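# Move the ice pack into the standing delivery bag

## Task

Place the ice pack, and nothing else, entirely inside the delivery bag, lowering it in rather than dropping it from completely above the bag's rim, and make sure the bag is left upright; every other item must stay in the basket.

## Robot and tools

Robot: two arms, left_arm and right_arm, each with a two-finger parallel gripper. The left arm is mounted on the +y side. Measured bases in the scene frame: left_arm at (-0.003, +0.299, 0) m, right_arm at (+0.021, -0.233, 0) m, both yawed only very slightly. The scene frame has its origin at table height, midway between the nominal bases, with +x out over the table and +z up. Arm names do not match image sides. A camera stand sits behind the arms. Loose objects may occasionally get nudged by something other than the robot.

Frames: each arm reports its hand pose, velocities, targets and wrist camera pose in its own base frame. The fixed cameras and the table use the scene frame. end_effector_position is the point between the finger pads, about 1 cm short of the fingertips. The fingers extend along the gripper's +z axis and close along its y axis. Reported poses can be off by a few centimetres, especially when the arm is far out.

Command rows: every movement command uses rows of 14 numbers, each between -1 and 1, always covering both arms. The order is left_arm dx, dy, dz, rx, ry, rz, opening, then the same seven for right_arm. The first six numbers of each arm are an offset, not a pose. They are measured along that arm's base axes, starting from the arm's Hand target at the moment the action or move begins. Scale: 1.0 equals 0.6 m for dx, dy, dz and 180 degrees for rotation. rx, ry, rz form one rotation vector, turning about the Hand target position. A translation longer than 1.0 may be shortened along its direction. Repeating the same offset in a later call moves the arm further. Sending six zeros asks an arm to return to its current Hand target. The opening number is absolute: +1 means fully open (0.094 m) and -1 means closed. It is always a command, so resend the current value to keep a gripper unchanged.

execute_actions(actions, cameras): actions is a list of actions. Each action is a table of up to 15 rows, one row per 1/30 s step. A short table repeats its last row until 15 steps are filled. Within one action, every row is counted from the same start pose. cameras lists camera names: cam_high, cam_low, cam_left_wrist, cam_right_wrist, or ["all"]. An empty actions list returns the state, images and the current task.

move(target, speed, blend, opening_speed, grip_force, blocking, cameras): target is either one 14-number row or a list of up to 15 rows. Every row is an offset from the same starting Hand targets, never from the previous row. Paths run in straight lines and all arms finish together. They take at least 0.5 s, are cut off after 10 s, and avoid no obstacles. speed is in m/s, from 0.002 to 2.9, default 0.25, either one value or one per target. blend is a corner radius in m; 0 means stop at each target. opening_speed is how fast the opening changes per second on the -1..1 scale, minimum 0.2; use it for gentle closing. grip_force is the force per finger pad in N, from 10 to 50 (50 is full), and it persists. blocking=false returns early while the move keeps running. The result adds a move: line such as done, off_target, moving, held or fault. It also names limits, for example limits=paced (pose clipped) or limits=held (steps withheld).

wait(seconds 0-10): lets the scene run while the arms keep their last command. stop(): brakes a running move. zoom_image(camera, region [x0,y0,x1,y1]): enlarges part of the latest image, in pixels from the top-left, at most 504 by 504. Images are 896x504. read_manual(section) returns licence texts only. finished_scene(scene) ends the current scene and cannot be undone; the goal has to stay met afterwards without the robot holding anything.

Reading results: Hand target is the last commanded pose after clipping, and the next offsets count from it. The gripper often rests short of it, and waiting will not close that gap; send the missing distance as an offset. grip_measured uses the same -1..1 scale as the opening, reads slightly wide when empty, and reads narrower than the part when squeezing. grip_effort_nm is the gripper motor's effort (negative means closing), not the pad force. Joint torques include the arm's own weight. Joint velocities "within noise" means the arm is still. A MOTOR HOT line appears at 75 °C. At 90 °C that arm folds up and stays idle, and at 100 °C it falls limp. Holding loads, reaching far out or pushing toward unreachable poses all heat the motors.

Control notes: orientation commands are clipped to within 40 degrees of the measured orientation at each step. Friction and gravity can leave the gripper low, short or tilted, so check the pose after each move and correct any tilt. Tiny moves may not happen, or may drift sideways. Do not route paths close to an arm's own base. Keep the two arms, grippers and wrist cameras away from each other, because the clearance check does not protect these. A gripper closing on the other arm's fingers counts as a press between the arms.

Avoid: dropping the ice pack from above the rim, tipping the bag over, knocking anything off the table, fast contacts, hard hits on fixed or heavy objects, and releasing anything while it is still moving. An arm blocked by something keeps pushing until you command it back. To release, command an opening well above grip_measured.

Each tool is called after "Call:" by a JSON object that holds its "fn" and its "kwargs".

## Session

Call:
{"fn": "execute_actions", "kwargs": {"actions": []}}

Scene clock: 0.00 s.
left_arm: end_effector_position=(+0.0975, -0.3178, +0.3447) grip_measured=+1.000 grip_effort_nm=n/a end_effector_quat_wxyz=(+0.164, +0.348, +0.876, -0.292) | right_arm: end_effector_position=(+0.4721, +0.0053, +0.2143) grip_measured=+1.000 grip_effort_nm=n/a end_effector_quat_wxyz=(+0.633, -0.101, +0.763, +0.083)
Joint positions: left_arm=[-1.194 1.442 1.901 -1.362 0.151 -0.491 0.094] | right_arm=[-0.126 1.544 0.826 0.517 -0.381 -0.076 0.094]
Joint velocities: within noise
Joint torques (N m): no reading
Heat: left arm: 30 °C; right arm: 30 °C.
Hand target: left_arm +0.0972, -0.3170, +0.3485; +0.168, +0.347, +0.874, -0.296 | right_arm +0.4733, +0.0051, +0.2246; +0.642, -0.103, +0.755, +0.081
Tool commands: left_gripper/opening=+1.0 right_gripper/opening=+1.0

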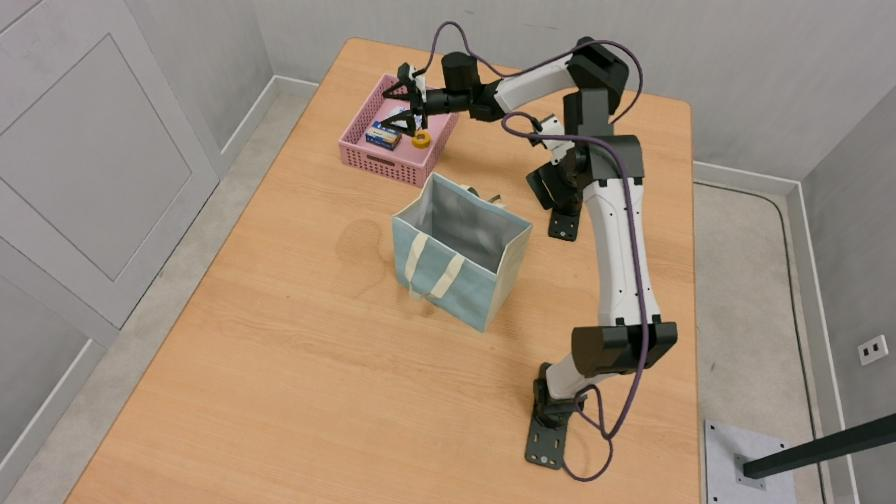

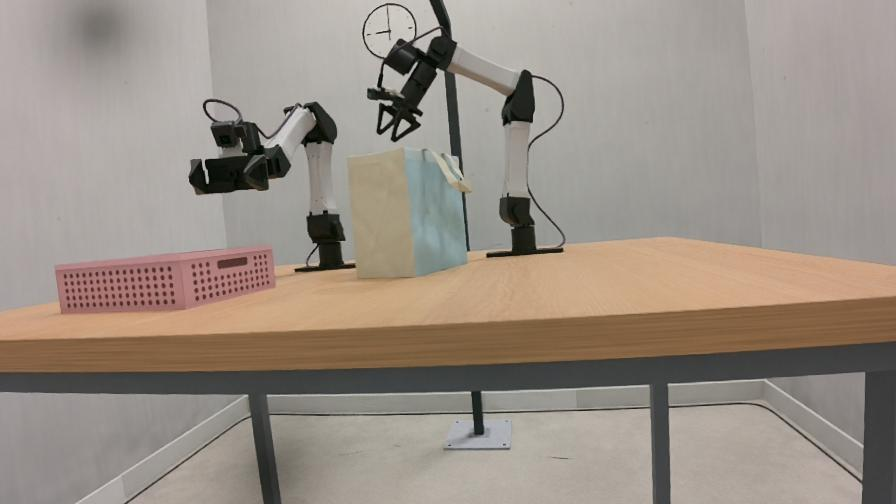

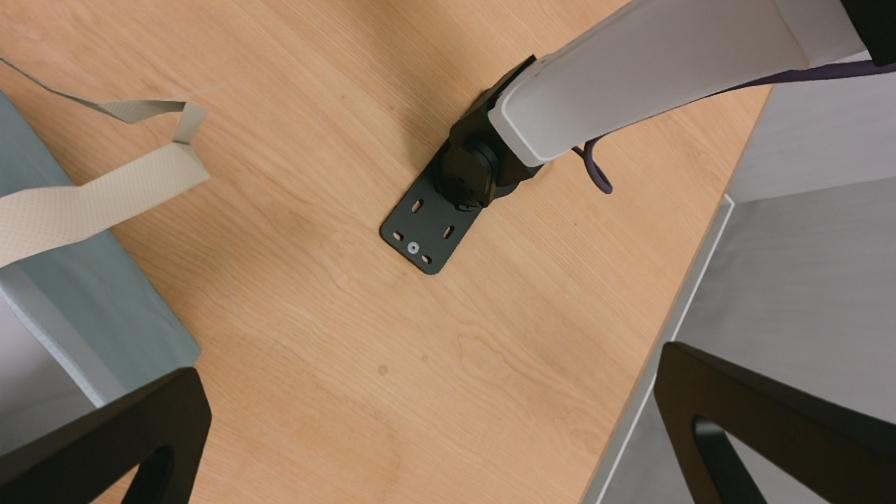

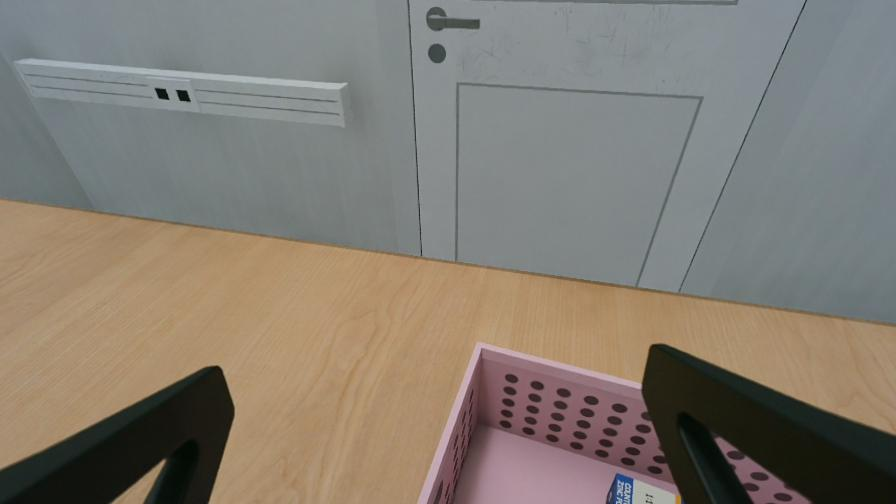

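Call:
{"fn": "zoom_image", "kwargs": {"camera": "cam_high", "region": [330, 60, 480, 195]}}

Call:
{"fn": "zoom_image", "kwargs": {"camera": "cam_high", "region": [380, 160, 545, 340]}}

Scaled by 3.360 from the camera's 896x504 image, which has a finer 1280x720 frame.

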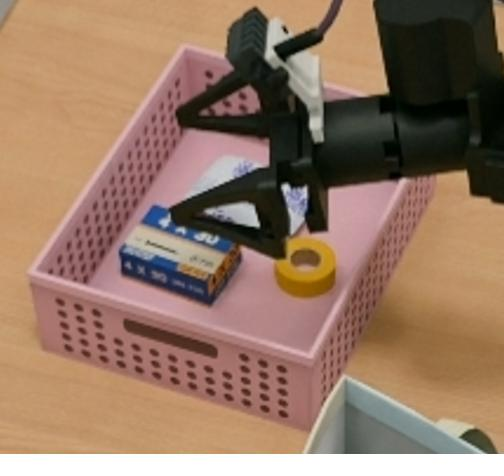

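Scaled by 2.800 from the camera's 896x504 image, which has a finer 1280x720 frame.

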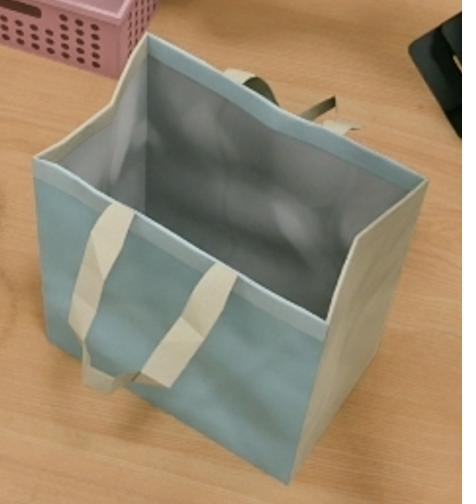

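Call:
{"fn": "move", "kwargs": {"target": [[0.2885, 0.2128, 0.0358, 0, 0, 0.2111, 1.0, -0.017, -0.117, -0.04, 0.0065, 0.1738, -0.0743, 0.75], [0.3548, 0.7165, -0.0142, 0, 0, 0.5167, 1.0, -0.038, -0.2597, -0.141, 0.0145, 0.3863, -0.1652, 0.75]], "speed": 0.6, "blend": [0.06, 0], "cameras": ["cam_high", "cam_right_wrist"]}}

Scene clock: 6.33 s.
left_arm: end_effector_position=(+0.3075, +0.1100, +0.3379) grip_measured=+1.000 grip_effort_nm=-0.01 end_effector_quat_wxyz=(+0.324, -0.391, +0.858, -0.081) | right_arm: end_effector_position=(+0.4485, -0.1462, +0.1425) grip_measured=+0.751 grip_effort_nm=-0.04 end_effector_quat_wxyz=(+0.108, +0.150, +0.983, -0.013)
Joint positions: left_arm=[0.423 1.404 1.838 -1.338 0.149 -0.485 0.094] | right_arm=[-0.319 2.183 2.164 -1.332 -0.011 -0.014 0.082]
Joint torques (N m): left_arm=[0.54 -4.68 6.06 1.69 0.18 -0.04] | right_arm=[-0.47 -8.03 10.47 0.71 0.18 0.1]
Heat: left arm: 30 °C; right arm: 30 °C.
Hand target: left_arm +0.3100, +0.1128, +0.3398; +0.330, -0.395, +0.854, -0.081 | right_arm +0.4506, -0.1506, +0.1399; +0.103, +0.160, +0.982, -0.017
Off the commanded pose: left_arm 0.004 m, 1 deg | right_arm 0.006 m, 1 deg.
move: done
Images, in order (width x height): cam_high 896x504, cam_right_wrist 896x504.

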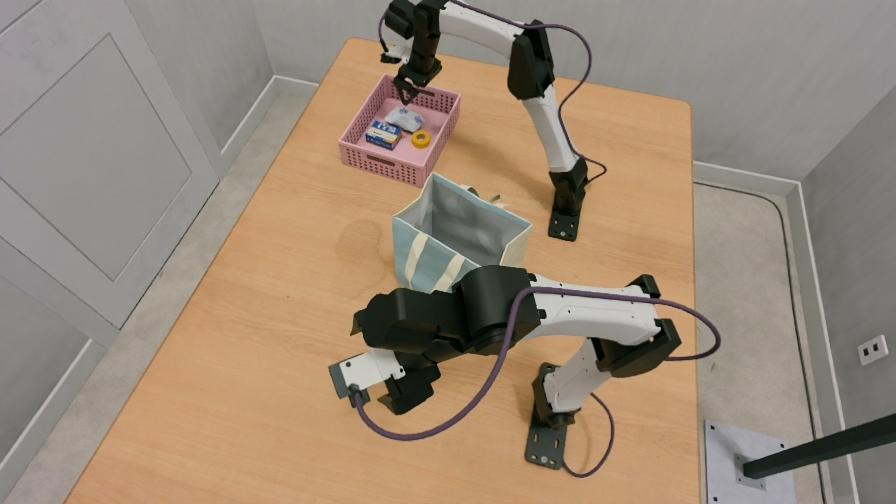

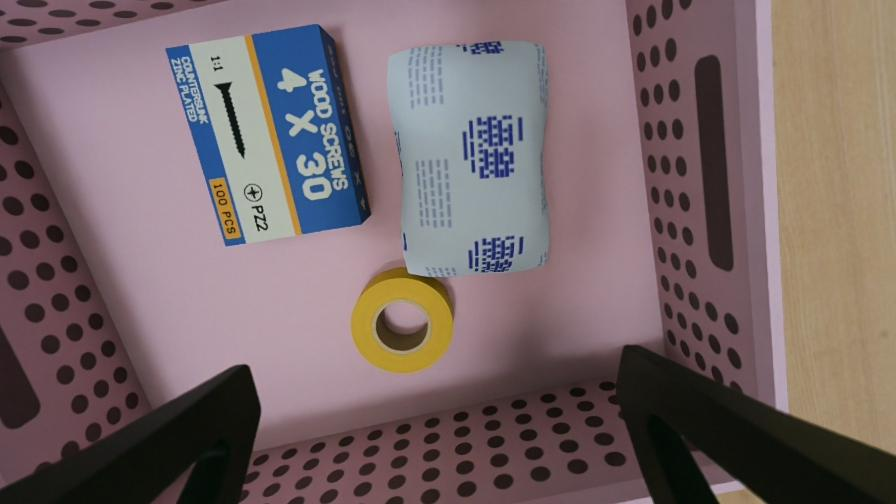

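Call:
{"fn": "zoom_image", "kwargs": {"camera": "cam_right_wrist", "region": [290, 10, 580, 380]}}

Scaled by 1.362 from the camera's 896x504 image, which has a finer 1280x720 frame.

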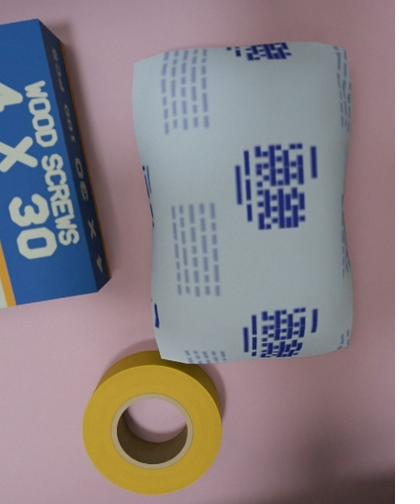

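Call:
{"fn": "move", "kwargs": {"target": [0, 0, 0, 0, 0, 0, 1.0, 0.0225, -0.0367, -0.0998, 0.0068, 0.0327, 0.0203, 0.66], "speed": 0.3, "cameras": ["cam_right_wrist"]}}

Scene clock: 9.67 s.
left_arm: end_effector_position=(+0.3076, +0.1100, +0.3379) grip_measured=+1.000 grip_effort_nm=0.00 end_effector_quat_wxyz=(+0.324, -0.391, +0.858, -0.081) | right_arm: end_effector_position=(+0.4629, -0.1698, +0.0821) grip_measured=+0.661 grip_effort_nm=-0.04 end_effector_quat_wxyz=(+0.056, +0.135, +0.989, -0.008)
Joint positions: left_arm=[0.423 1.404 1.838 -1.337 0.149 -0.485 0.094] | right_arm=[-0.355 2.406 2.316 -1.368 -0.01 -0.083 0.078]
Joint torques (N m): left_arm=[0.55 -4.7 6.05 1.69 0.18 -0.03] | right_arm=[-0.29 -9.58 10.13 0.5 0.16 -0.25]
Heat: left arm: 31 °C; right arm: 30 °C.
Hand target: left_arm +0.3101, +0.1128, +0.3399; +0.330, -0.395, +0.854, -0.081 | right_arm +0.4640, -0.1726, +0.0800; +0.051, +0.129, +0.990, -0.011
Off the commanded pose: left_arm 0.004 m, 1 deg | right_arm 0.004 m, 1 deg.
move: done
Images, in order (width x height): cam_right_wrist 896x504.

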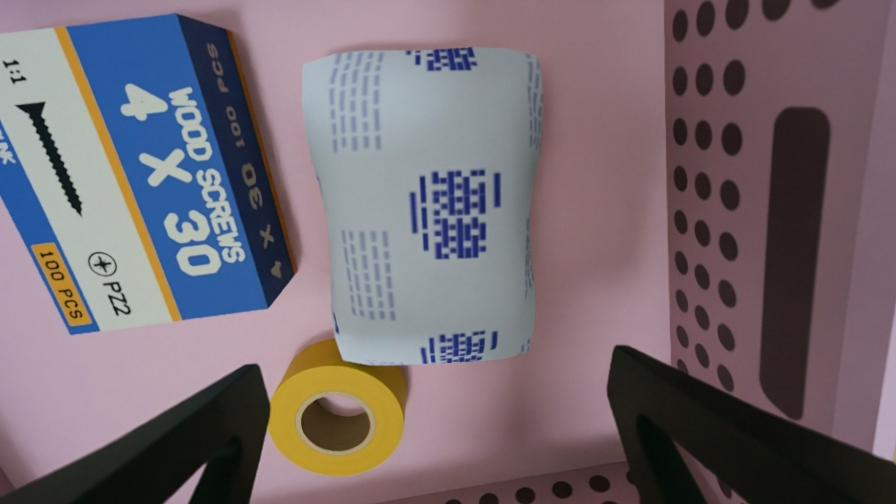

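Call:
{"fn": "move", "kwargs": {"target": [0, 0, 0, 0, 0, 0, 1.0, 0, 0.001, -0.0967, 0, 0, 0, 0.66], "speed": 0.2, "cameras": ["cam_right_wrist"]}}

Scene clock: 11.60 s.
left_arm: end_effector_position=(+0.3076, +0.1100, +0.3379) grip_measured=+1.000 grip_effort_nm=-0.01 end_effector_quat_wxyz=(+0.324, -0.391, +0.858, -0.081) | right_arm: end_effector_position=(+0.4629, -0.1698, +0.0288) grip_measured=+0.661 grip_effort_nm=-0.05 end_effector_quat_wxyz=(+0.051, +0.135, +0.989, -0.007)
Joint positions: left_arm=[0.423 1.404 1.838 -1.337 0.149 -0.485 0.094] | right_arm=[-0.355 2.406 2.105 -1.167 -0.01 -0.083 0.078]
Joint torques (N m): left_arm=[0.55 -4.7 6.06 1.69 0.17 -0.03] | right_arm=[-0.12 -10.54 6.41 0.78 0.16 -0.23]
Heat: left arm: 31 °C; right arm: 31 °C.
Hand target: left_arm +0.3101, +0.1128, +0.3399; +0.330, -0.395, +0.854, -0.081 | right_arm +0.4640, -0.1719, +0.0220; +0.051, +0.129, +0.990, -0.011
Off the commanded pose: left_arm 0.004 m, 1 deg | right_arm 0.007 m, 1 deg.
move: done
Images, in order (width x height): cam_right_wrist 896x504.

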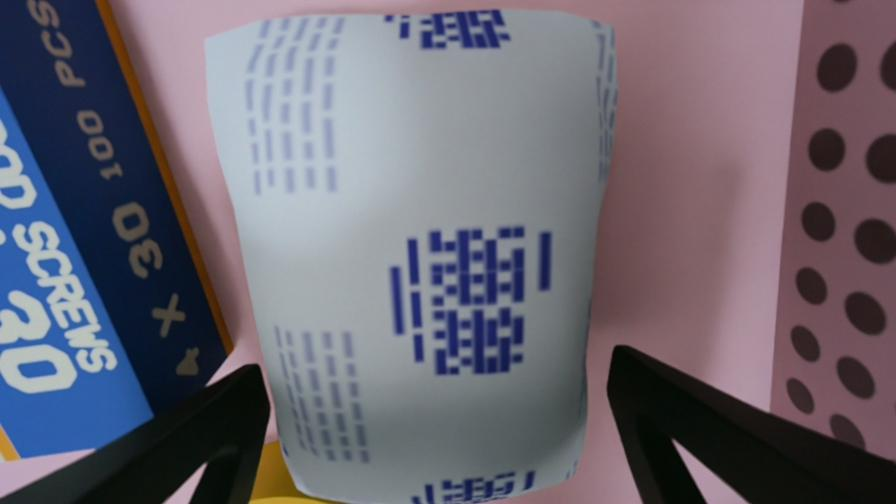

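Call:
{"fn": "move", "kwargs": {"target": [[0, 0, 0, 0, 0, 0, 1.0, 0, 0, -0.0158, 0, 0, 0, 0.66], [0, 0, 0, 0, 0, 0, 1.0, 0, 0, -0.0158, 0, 0, 0, 0.11], [0, 0, 0, 0, 0, 0, 1.0, 0, 0, 0.0833, 0, 0, 0, 0.11]], "speed": [0.15, 0.15, 0.2], "grip_force": 30, "cameras": ["cam_right_wrist"]}}

Scene clock: 16.07 s.
left_arm: end_effector_position=(+0.3076, +0.1100, +0.3379) grip_measured=+1.000 grip_effort_nm=-0.01 end_effector_quat_wxyz=(+0.324, -0.391, +0.858, -0.081) | right_arm: end_effector_position=(+0.4596, -0.1687, +0.0680) grip_measured=+0.163 grip_effort_nm=-0.63 end_effector_quat_wxyz=(+0.046, +0.135, +0.990, -0.006)
Joint positions: left_arm=[0.423 1.404 1.838 -1.337 0.149 -0.485 0.094] | right_arm=[-0.355 2.406 2.262 -1.335 -0.009 -0.083 0.055]
Joint torques (N m): left_arm=[0.55 -4.7 6.05 1.69 0.18 -0.03] | right_arm=[-0.16 -10.28 10.7 0.5 0.17 -0.22]
Heat: left arm: 31 °C; right arm: 32 °C.
Hand target: left_arm +0.3101, +0.1128, +0.3399; +0.330, -0.395, +0.854, -0.081 | right_arm +0.4640, -0.1720, +0.0720; +0.051, +0.129, +0.990, -0.011
Off the commanded pose: left_arm 0.004 m, 1 deg | right_arm 0.007 m, 1 deg.
grip_force (N): 30, 30
move: done
Images, in order (width x height): cam_right_wrist 896x504.

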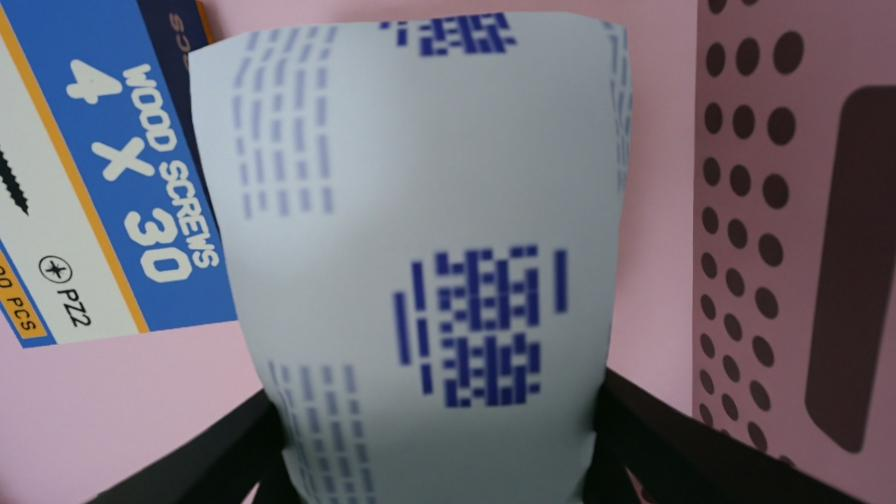

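Call:
{"fn": "move", "kwargs": {"target": [[0, 0, 0, 0, 0, 0, 1.0, -0.0482, 0.065, 0.1967, -0.0121, -0.0487, -0.0061, 0.11], [0, 0, 0, 0, 0, 0, 1.0, -0.1468, 0.5147, 0.4383, 0.0784, -0.1340, -0.0162, 0.11], [0, 0, 0, 0, 0, 0, 1.0, -0.3995, 0.7938, 0.4417, 0.1570, -0.0633, -0.0256, 0.11]], "speed": 0.4, "blend": [0.05, 0.08, 0], "cameras": ["cam_high", "cam_right_wrist"]}}

Scene clock: 20.37 s.
left_arm: end_effector_position=(+0.3076, +0.1100, +0.3379) grip_measured=+1.000 grip_effort_nm=-0.01 end_effector_quat_wxyz=(+0.324, -0.391, +0.858, -0.081) | right_arm: end_effector_position=(+0.2227, +0.3061, +0.3213) grip_measured=+0.163 grip_effort_nm=-0.63 end_effector_quat_wxyz=(+0.100, +0.170, +0.955, +0.222)
Joint positions: left_arm=[0.423 1.404 1.838 -1.337 0.149 -0.485 0.094] | right_arm=[0.933 1.775 2.264 -1.569 -0.018 1.291 0.055]
Joint torques (N m): left_arm=[0.54 -4.71 6.05 1.69 0.18 -0.04] | right_arm=[-0.1 -7.27 9.39 1.27 0.26 0.03]
Heat: left arm: 32 °C; right arm: 33 °C.
Hand target: left_arm +0.3101, +0.1128, +0.3399; +0.330, -0.395, +0.854, -0.081 | right_arm +0.2243, +0.3043, +0.3370; +0.115, +0.177, +0.947, +0.241
Off the commanded pose: left_arm 0.004 m, 1 deg | right_arm 0.016 m, 3 deg.
grip_force (N): 30, 30
move: off_target (right_arm)
Images, in order (width x height): cam_high 896x504, cam_right_wrist 896x504.

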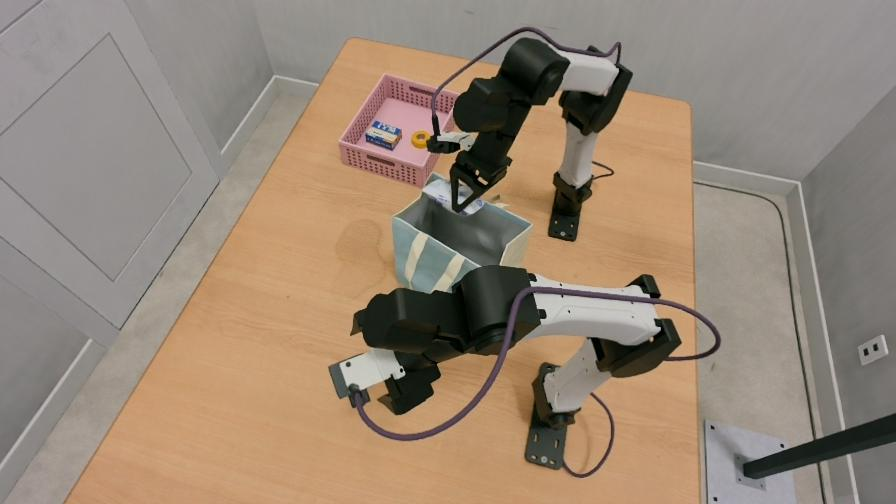

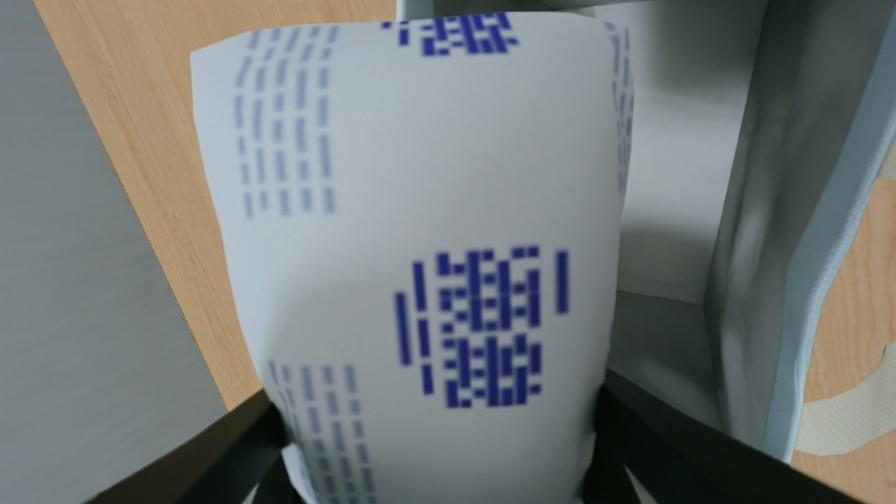

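Call:
{"fn": "move", "kwargs": {"target": [[0,0,0,0,0,0,1.0,-0.0462,0.0212,-0.0033,0.0068,0.0100,0.0065,0.11],[0,0,0,0,0,0,1.0,-0.0481,0.0223,-0.145,-0.0656,0.0517,0.0113,0.11],[0,0,0,0,0,0,1.0,-0.0508,0.0220,-0.2617,-0.1223,0.0867,0.0125,0.11],[0,0,0,0,0,0,1.0,-0.0522,0.0210,-0.3667,-0.1411,0.0986,0.0123,0.11]], "speed": [0.25, 0.22, 0.22, 0.2], "blend": [0.02, 0.02, 0.02, 0], "cameras": ["cam_high", "cam_right_wrist"]}}

Scene clock: 25.07 s.
left_arm: end_effector_position=(+0.3076, +0.1100, +0.3379) grip_measured=+1.000 grip_effort_nm=-0.01 end_effector_quat_wxyz=(+0.324, -0.391, +0.858, -0.081) | right_arm: end_effector_position=(+0.1902, +0.3134, +0.1207) grip_measured=+0.163 grip_effort_nm=-0.63 end_effector_quat_wxyz=(-0.008, +0.165, +0.986, -0.001)
Joint positions: left_arm=[0.423 1.404 1.838 -1.337 0.149 -0.485 0.094] | right_arm=[1.018 1.946 1.744 -1.377 -0.014 1.349 0.055]
Joint torques (N m): left_arm=[0.55 -4.7 6.06 1.69 0.17 -0.03] | right_arm=[0.47 -7.39 6.84 0.49 0.28 -0.02]
Heat: left arm: 32 °C; right arm: 33 °C.
Hand target: left_arm +0.3101, +0.1128, +0.3399; +0.330, -0.395, +0.854, -0.081 | right_arm +0.1929, +0.3169, +0.1170; +0.000, +0.164, +0.986, +0.000
Off the commanded pose: left_arm 0.004 m, 1 deg | right_arm 0.006 m, 1 deg.
grip_force (N): 30, 30
move: done; blend cut to 0.0152 m at target 1
Images, in order (width x height): cam_high 896x504, cam_right_wrist 896x504.

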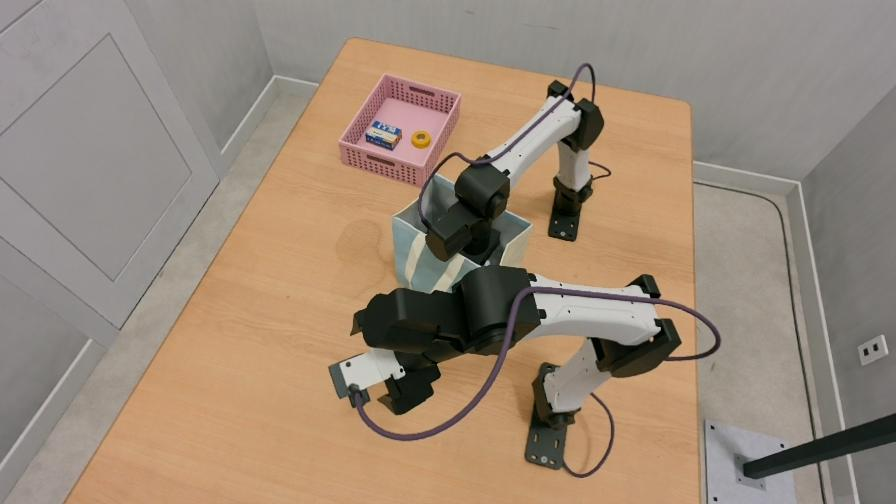

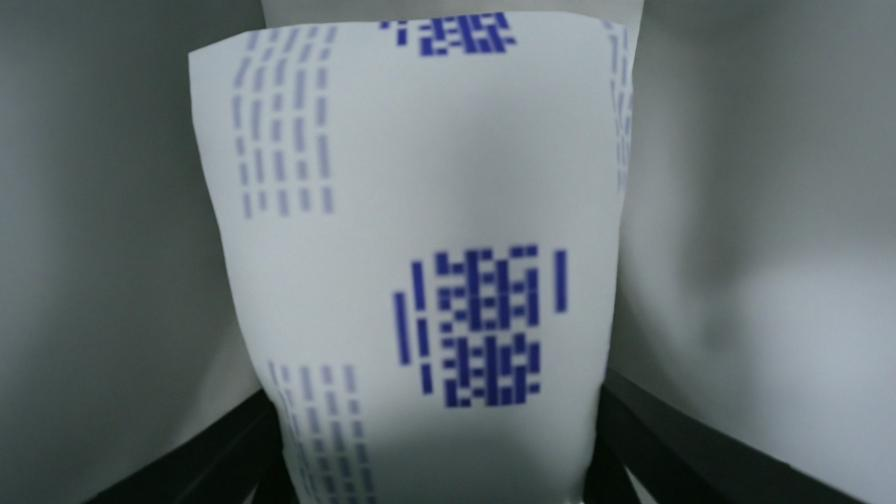

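Call:
{"fn": "move", "kwargs": {"target": [0,0,0,0,0,0,1.0,0,0,0,0,0,0,0.42], "opening_speed": 0.2, "speed": 0.1, "cameras": ["cam_right_wrist"]}}

Scene clock: 27.23 s.
left_arm: end_effector_position=(+0.3076, +0.1100, +0.3379) grip_measured=+1.000 grip_effort_nm=0.00 end_effector_quat_wxyz=(+0.324, -0.391, +0.858, -0.081) | right_arm: end_effector_position=(+0.1909, +0.3135, +0.1207) grip_measured=+0.419 grip_effort_nm=0.11 end_effector_quat_wxyz=(-0.007, +0.165, +0.986, -0.001)
Joint positions: left_arm=[0.423 1.404 1.838 -1.337 0.149 -0.485 0.094] | right_arm=[1.018 1.946 1.744 -1.376 -0.011 1.349 0.067]
Joint torques (N m): left_arm=[0.55 -4.7 6.06 1.69 0.18 -0.03] | right_arm=[0.4 -7.39 6.89 0.48 0.25 -0.02]
Heat: left arm: 32 °C; right arm: 33 °C.
Hand target: left_arm +0.3101, +0.1128, +0.3399; +0.330, -0.395, +0.854, -0.081 | right_arm +0.1929, +0.3169, +0.1170; +0.000, +0.164, +0.986, +0.000
Off the commanded pose: left_arm 0.004 m, 1 deg | right_arm 0.005 m, 1 deg.
grip_force (N): 30, 30
move: done
Images, in order (width x height): cam_right_wrist 896x504.

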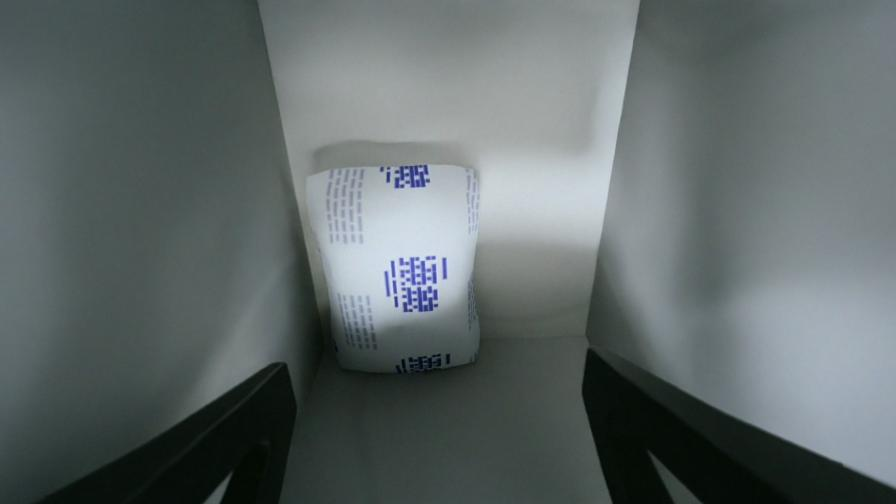

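Call:
{"fn": "move", "kwargs": {"target": [[0,0,0,0,0,0,1.0,0.0027,0.0042,0.1050,0.0190,-0.0115,-0.0002,-0.1],[0,0,0,0,0,0,1.0,0.0041,0.0053,0.2217,0.0761,-0.0459,-0.0025,-0.1],[0,0,0,0,0,0,1.0,0.0060,0.0042,0.3633,0.1485,-0.0873,-0.0092,-0.1],[0,0,0,0,0,0,1.0,0.3050,-0.3002,0.3633,0.0610,-0.1670,-0.0005,-0.1]], "speed": [0.2, 0.25, 0.35, 0.5], "blend": [0.01, 0.02, 0.03, 0], "grip_force": 50, "cameras": ["cam_high", "cam_low"]}}

Scene clock: 31.17 s.
left_arm: end_effector_position=(+0.3076, +0.1100, +0.3379) grip_measured=+1.000 grip_effort_nm=0.00 end_effector_quat_wxyz=(+0.324, -0.391, +0.858, -0.081) | right_arm: end_effector_position=(+0.3723, +0.1334, +0.3346) grip_measured=-0.099 grip_effort_nm=-0.04 end_effector_quat_wxyz=(+0.241, +0.168, +0.947, +0.133)
Joint positions: left_arm=[0.423 1.404 1.838 -1.337 0.149 -0.485 0.094] | right_arm=[0.349 1.811 2.339 -1.542 0.011 0.696 0.042]
Joint torques (N m): left_arm=[0.55 -4.71 6.06 1.69 0.18 -0.03] | right_arm=[-0.14 -4.89 8.77 1.35 0.04 -0.29]
Heat: left arm: 32 °C; right arm: 33 °C.
Hand target: left_arm +0.3101, +0.1128, +0.3399; +0.330, -0.395, +0.854, -0.081 | right_arm +0.3759, +0.1367, +0.3351; +0.240, +0.159, +0.948, +0.136
Off the commanded pose: left_arm 0.004 m, 1 deg | right_arm 0.005 m, 1 deg.
move: done
Images, in order (width x height): cam_high 896x504, cam_low 896x504.

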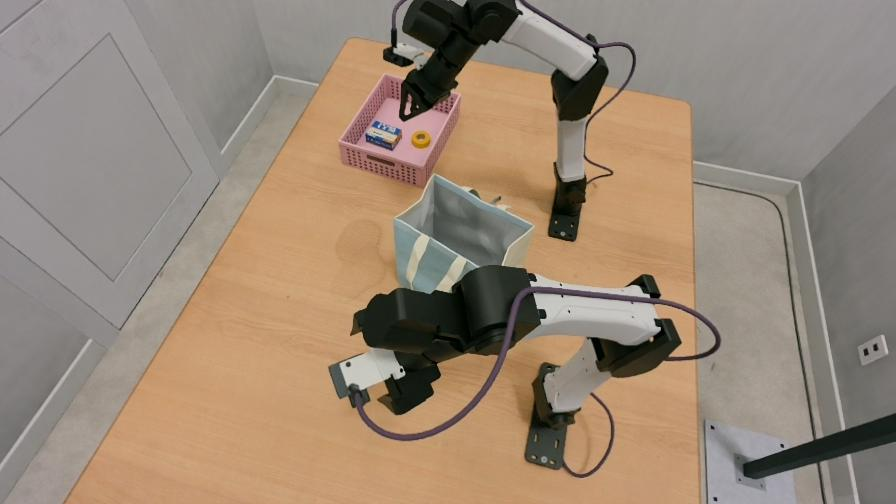

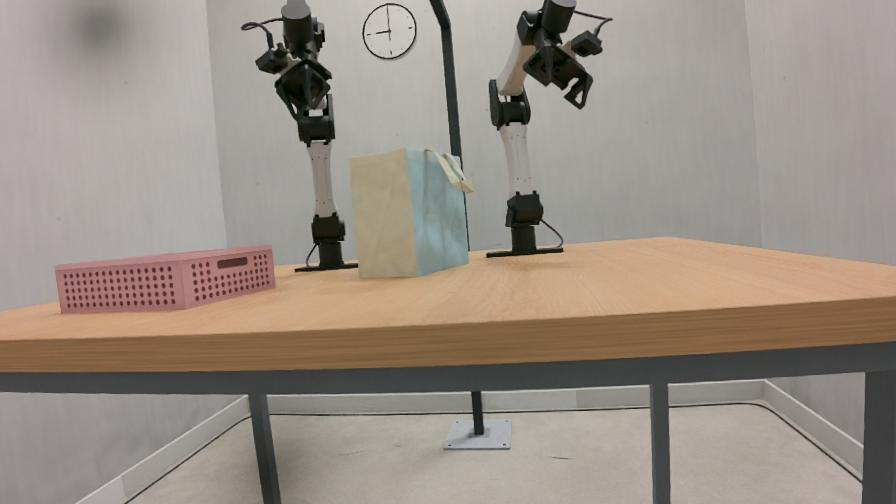

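Call:
{"fn": "finished_scene", "kwargs": {"scene": 3}}

The scene is finished: the task was done.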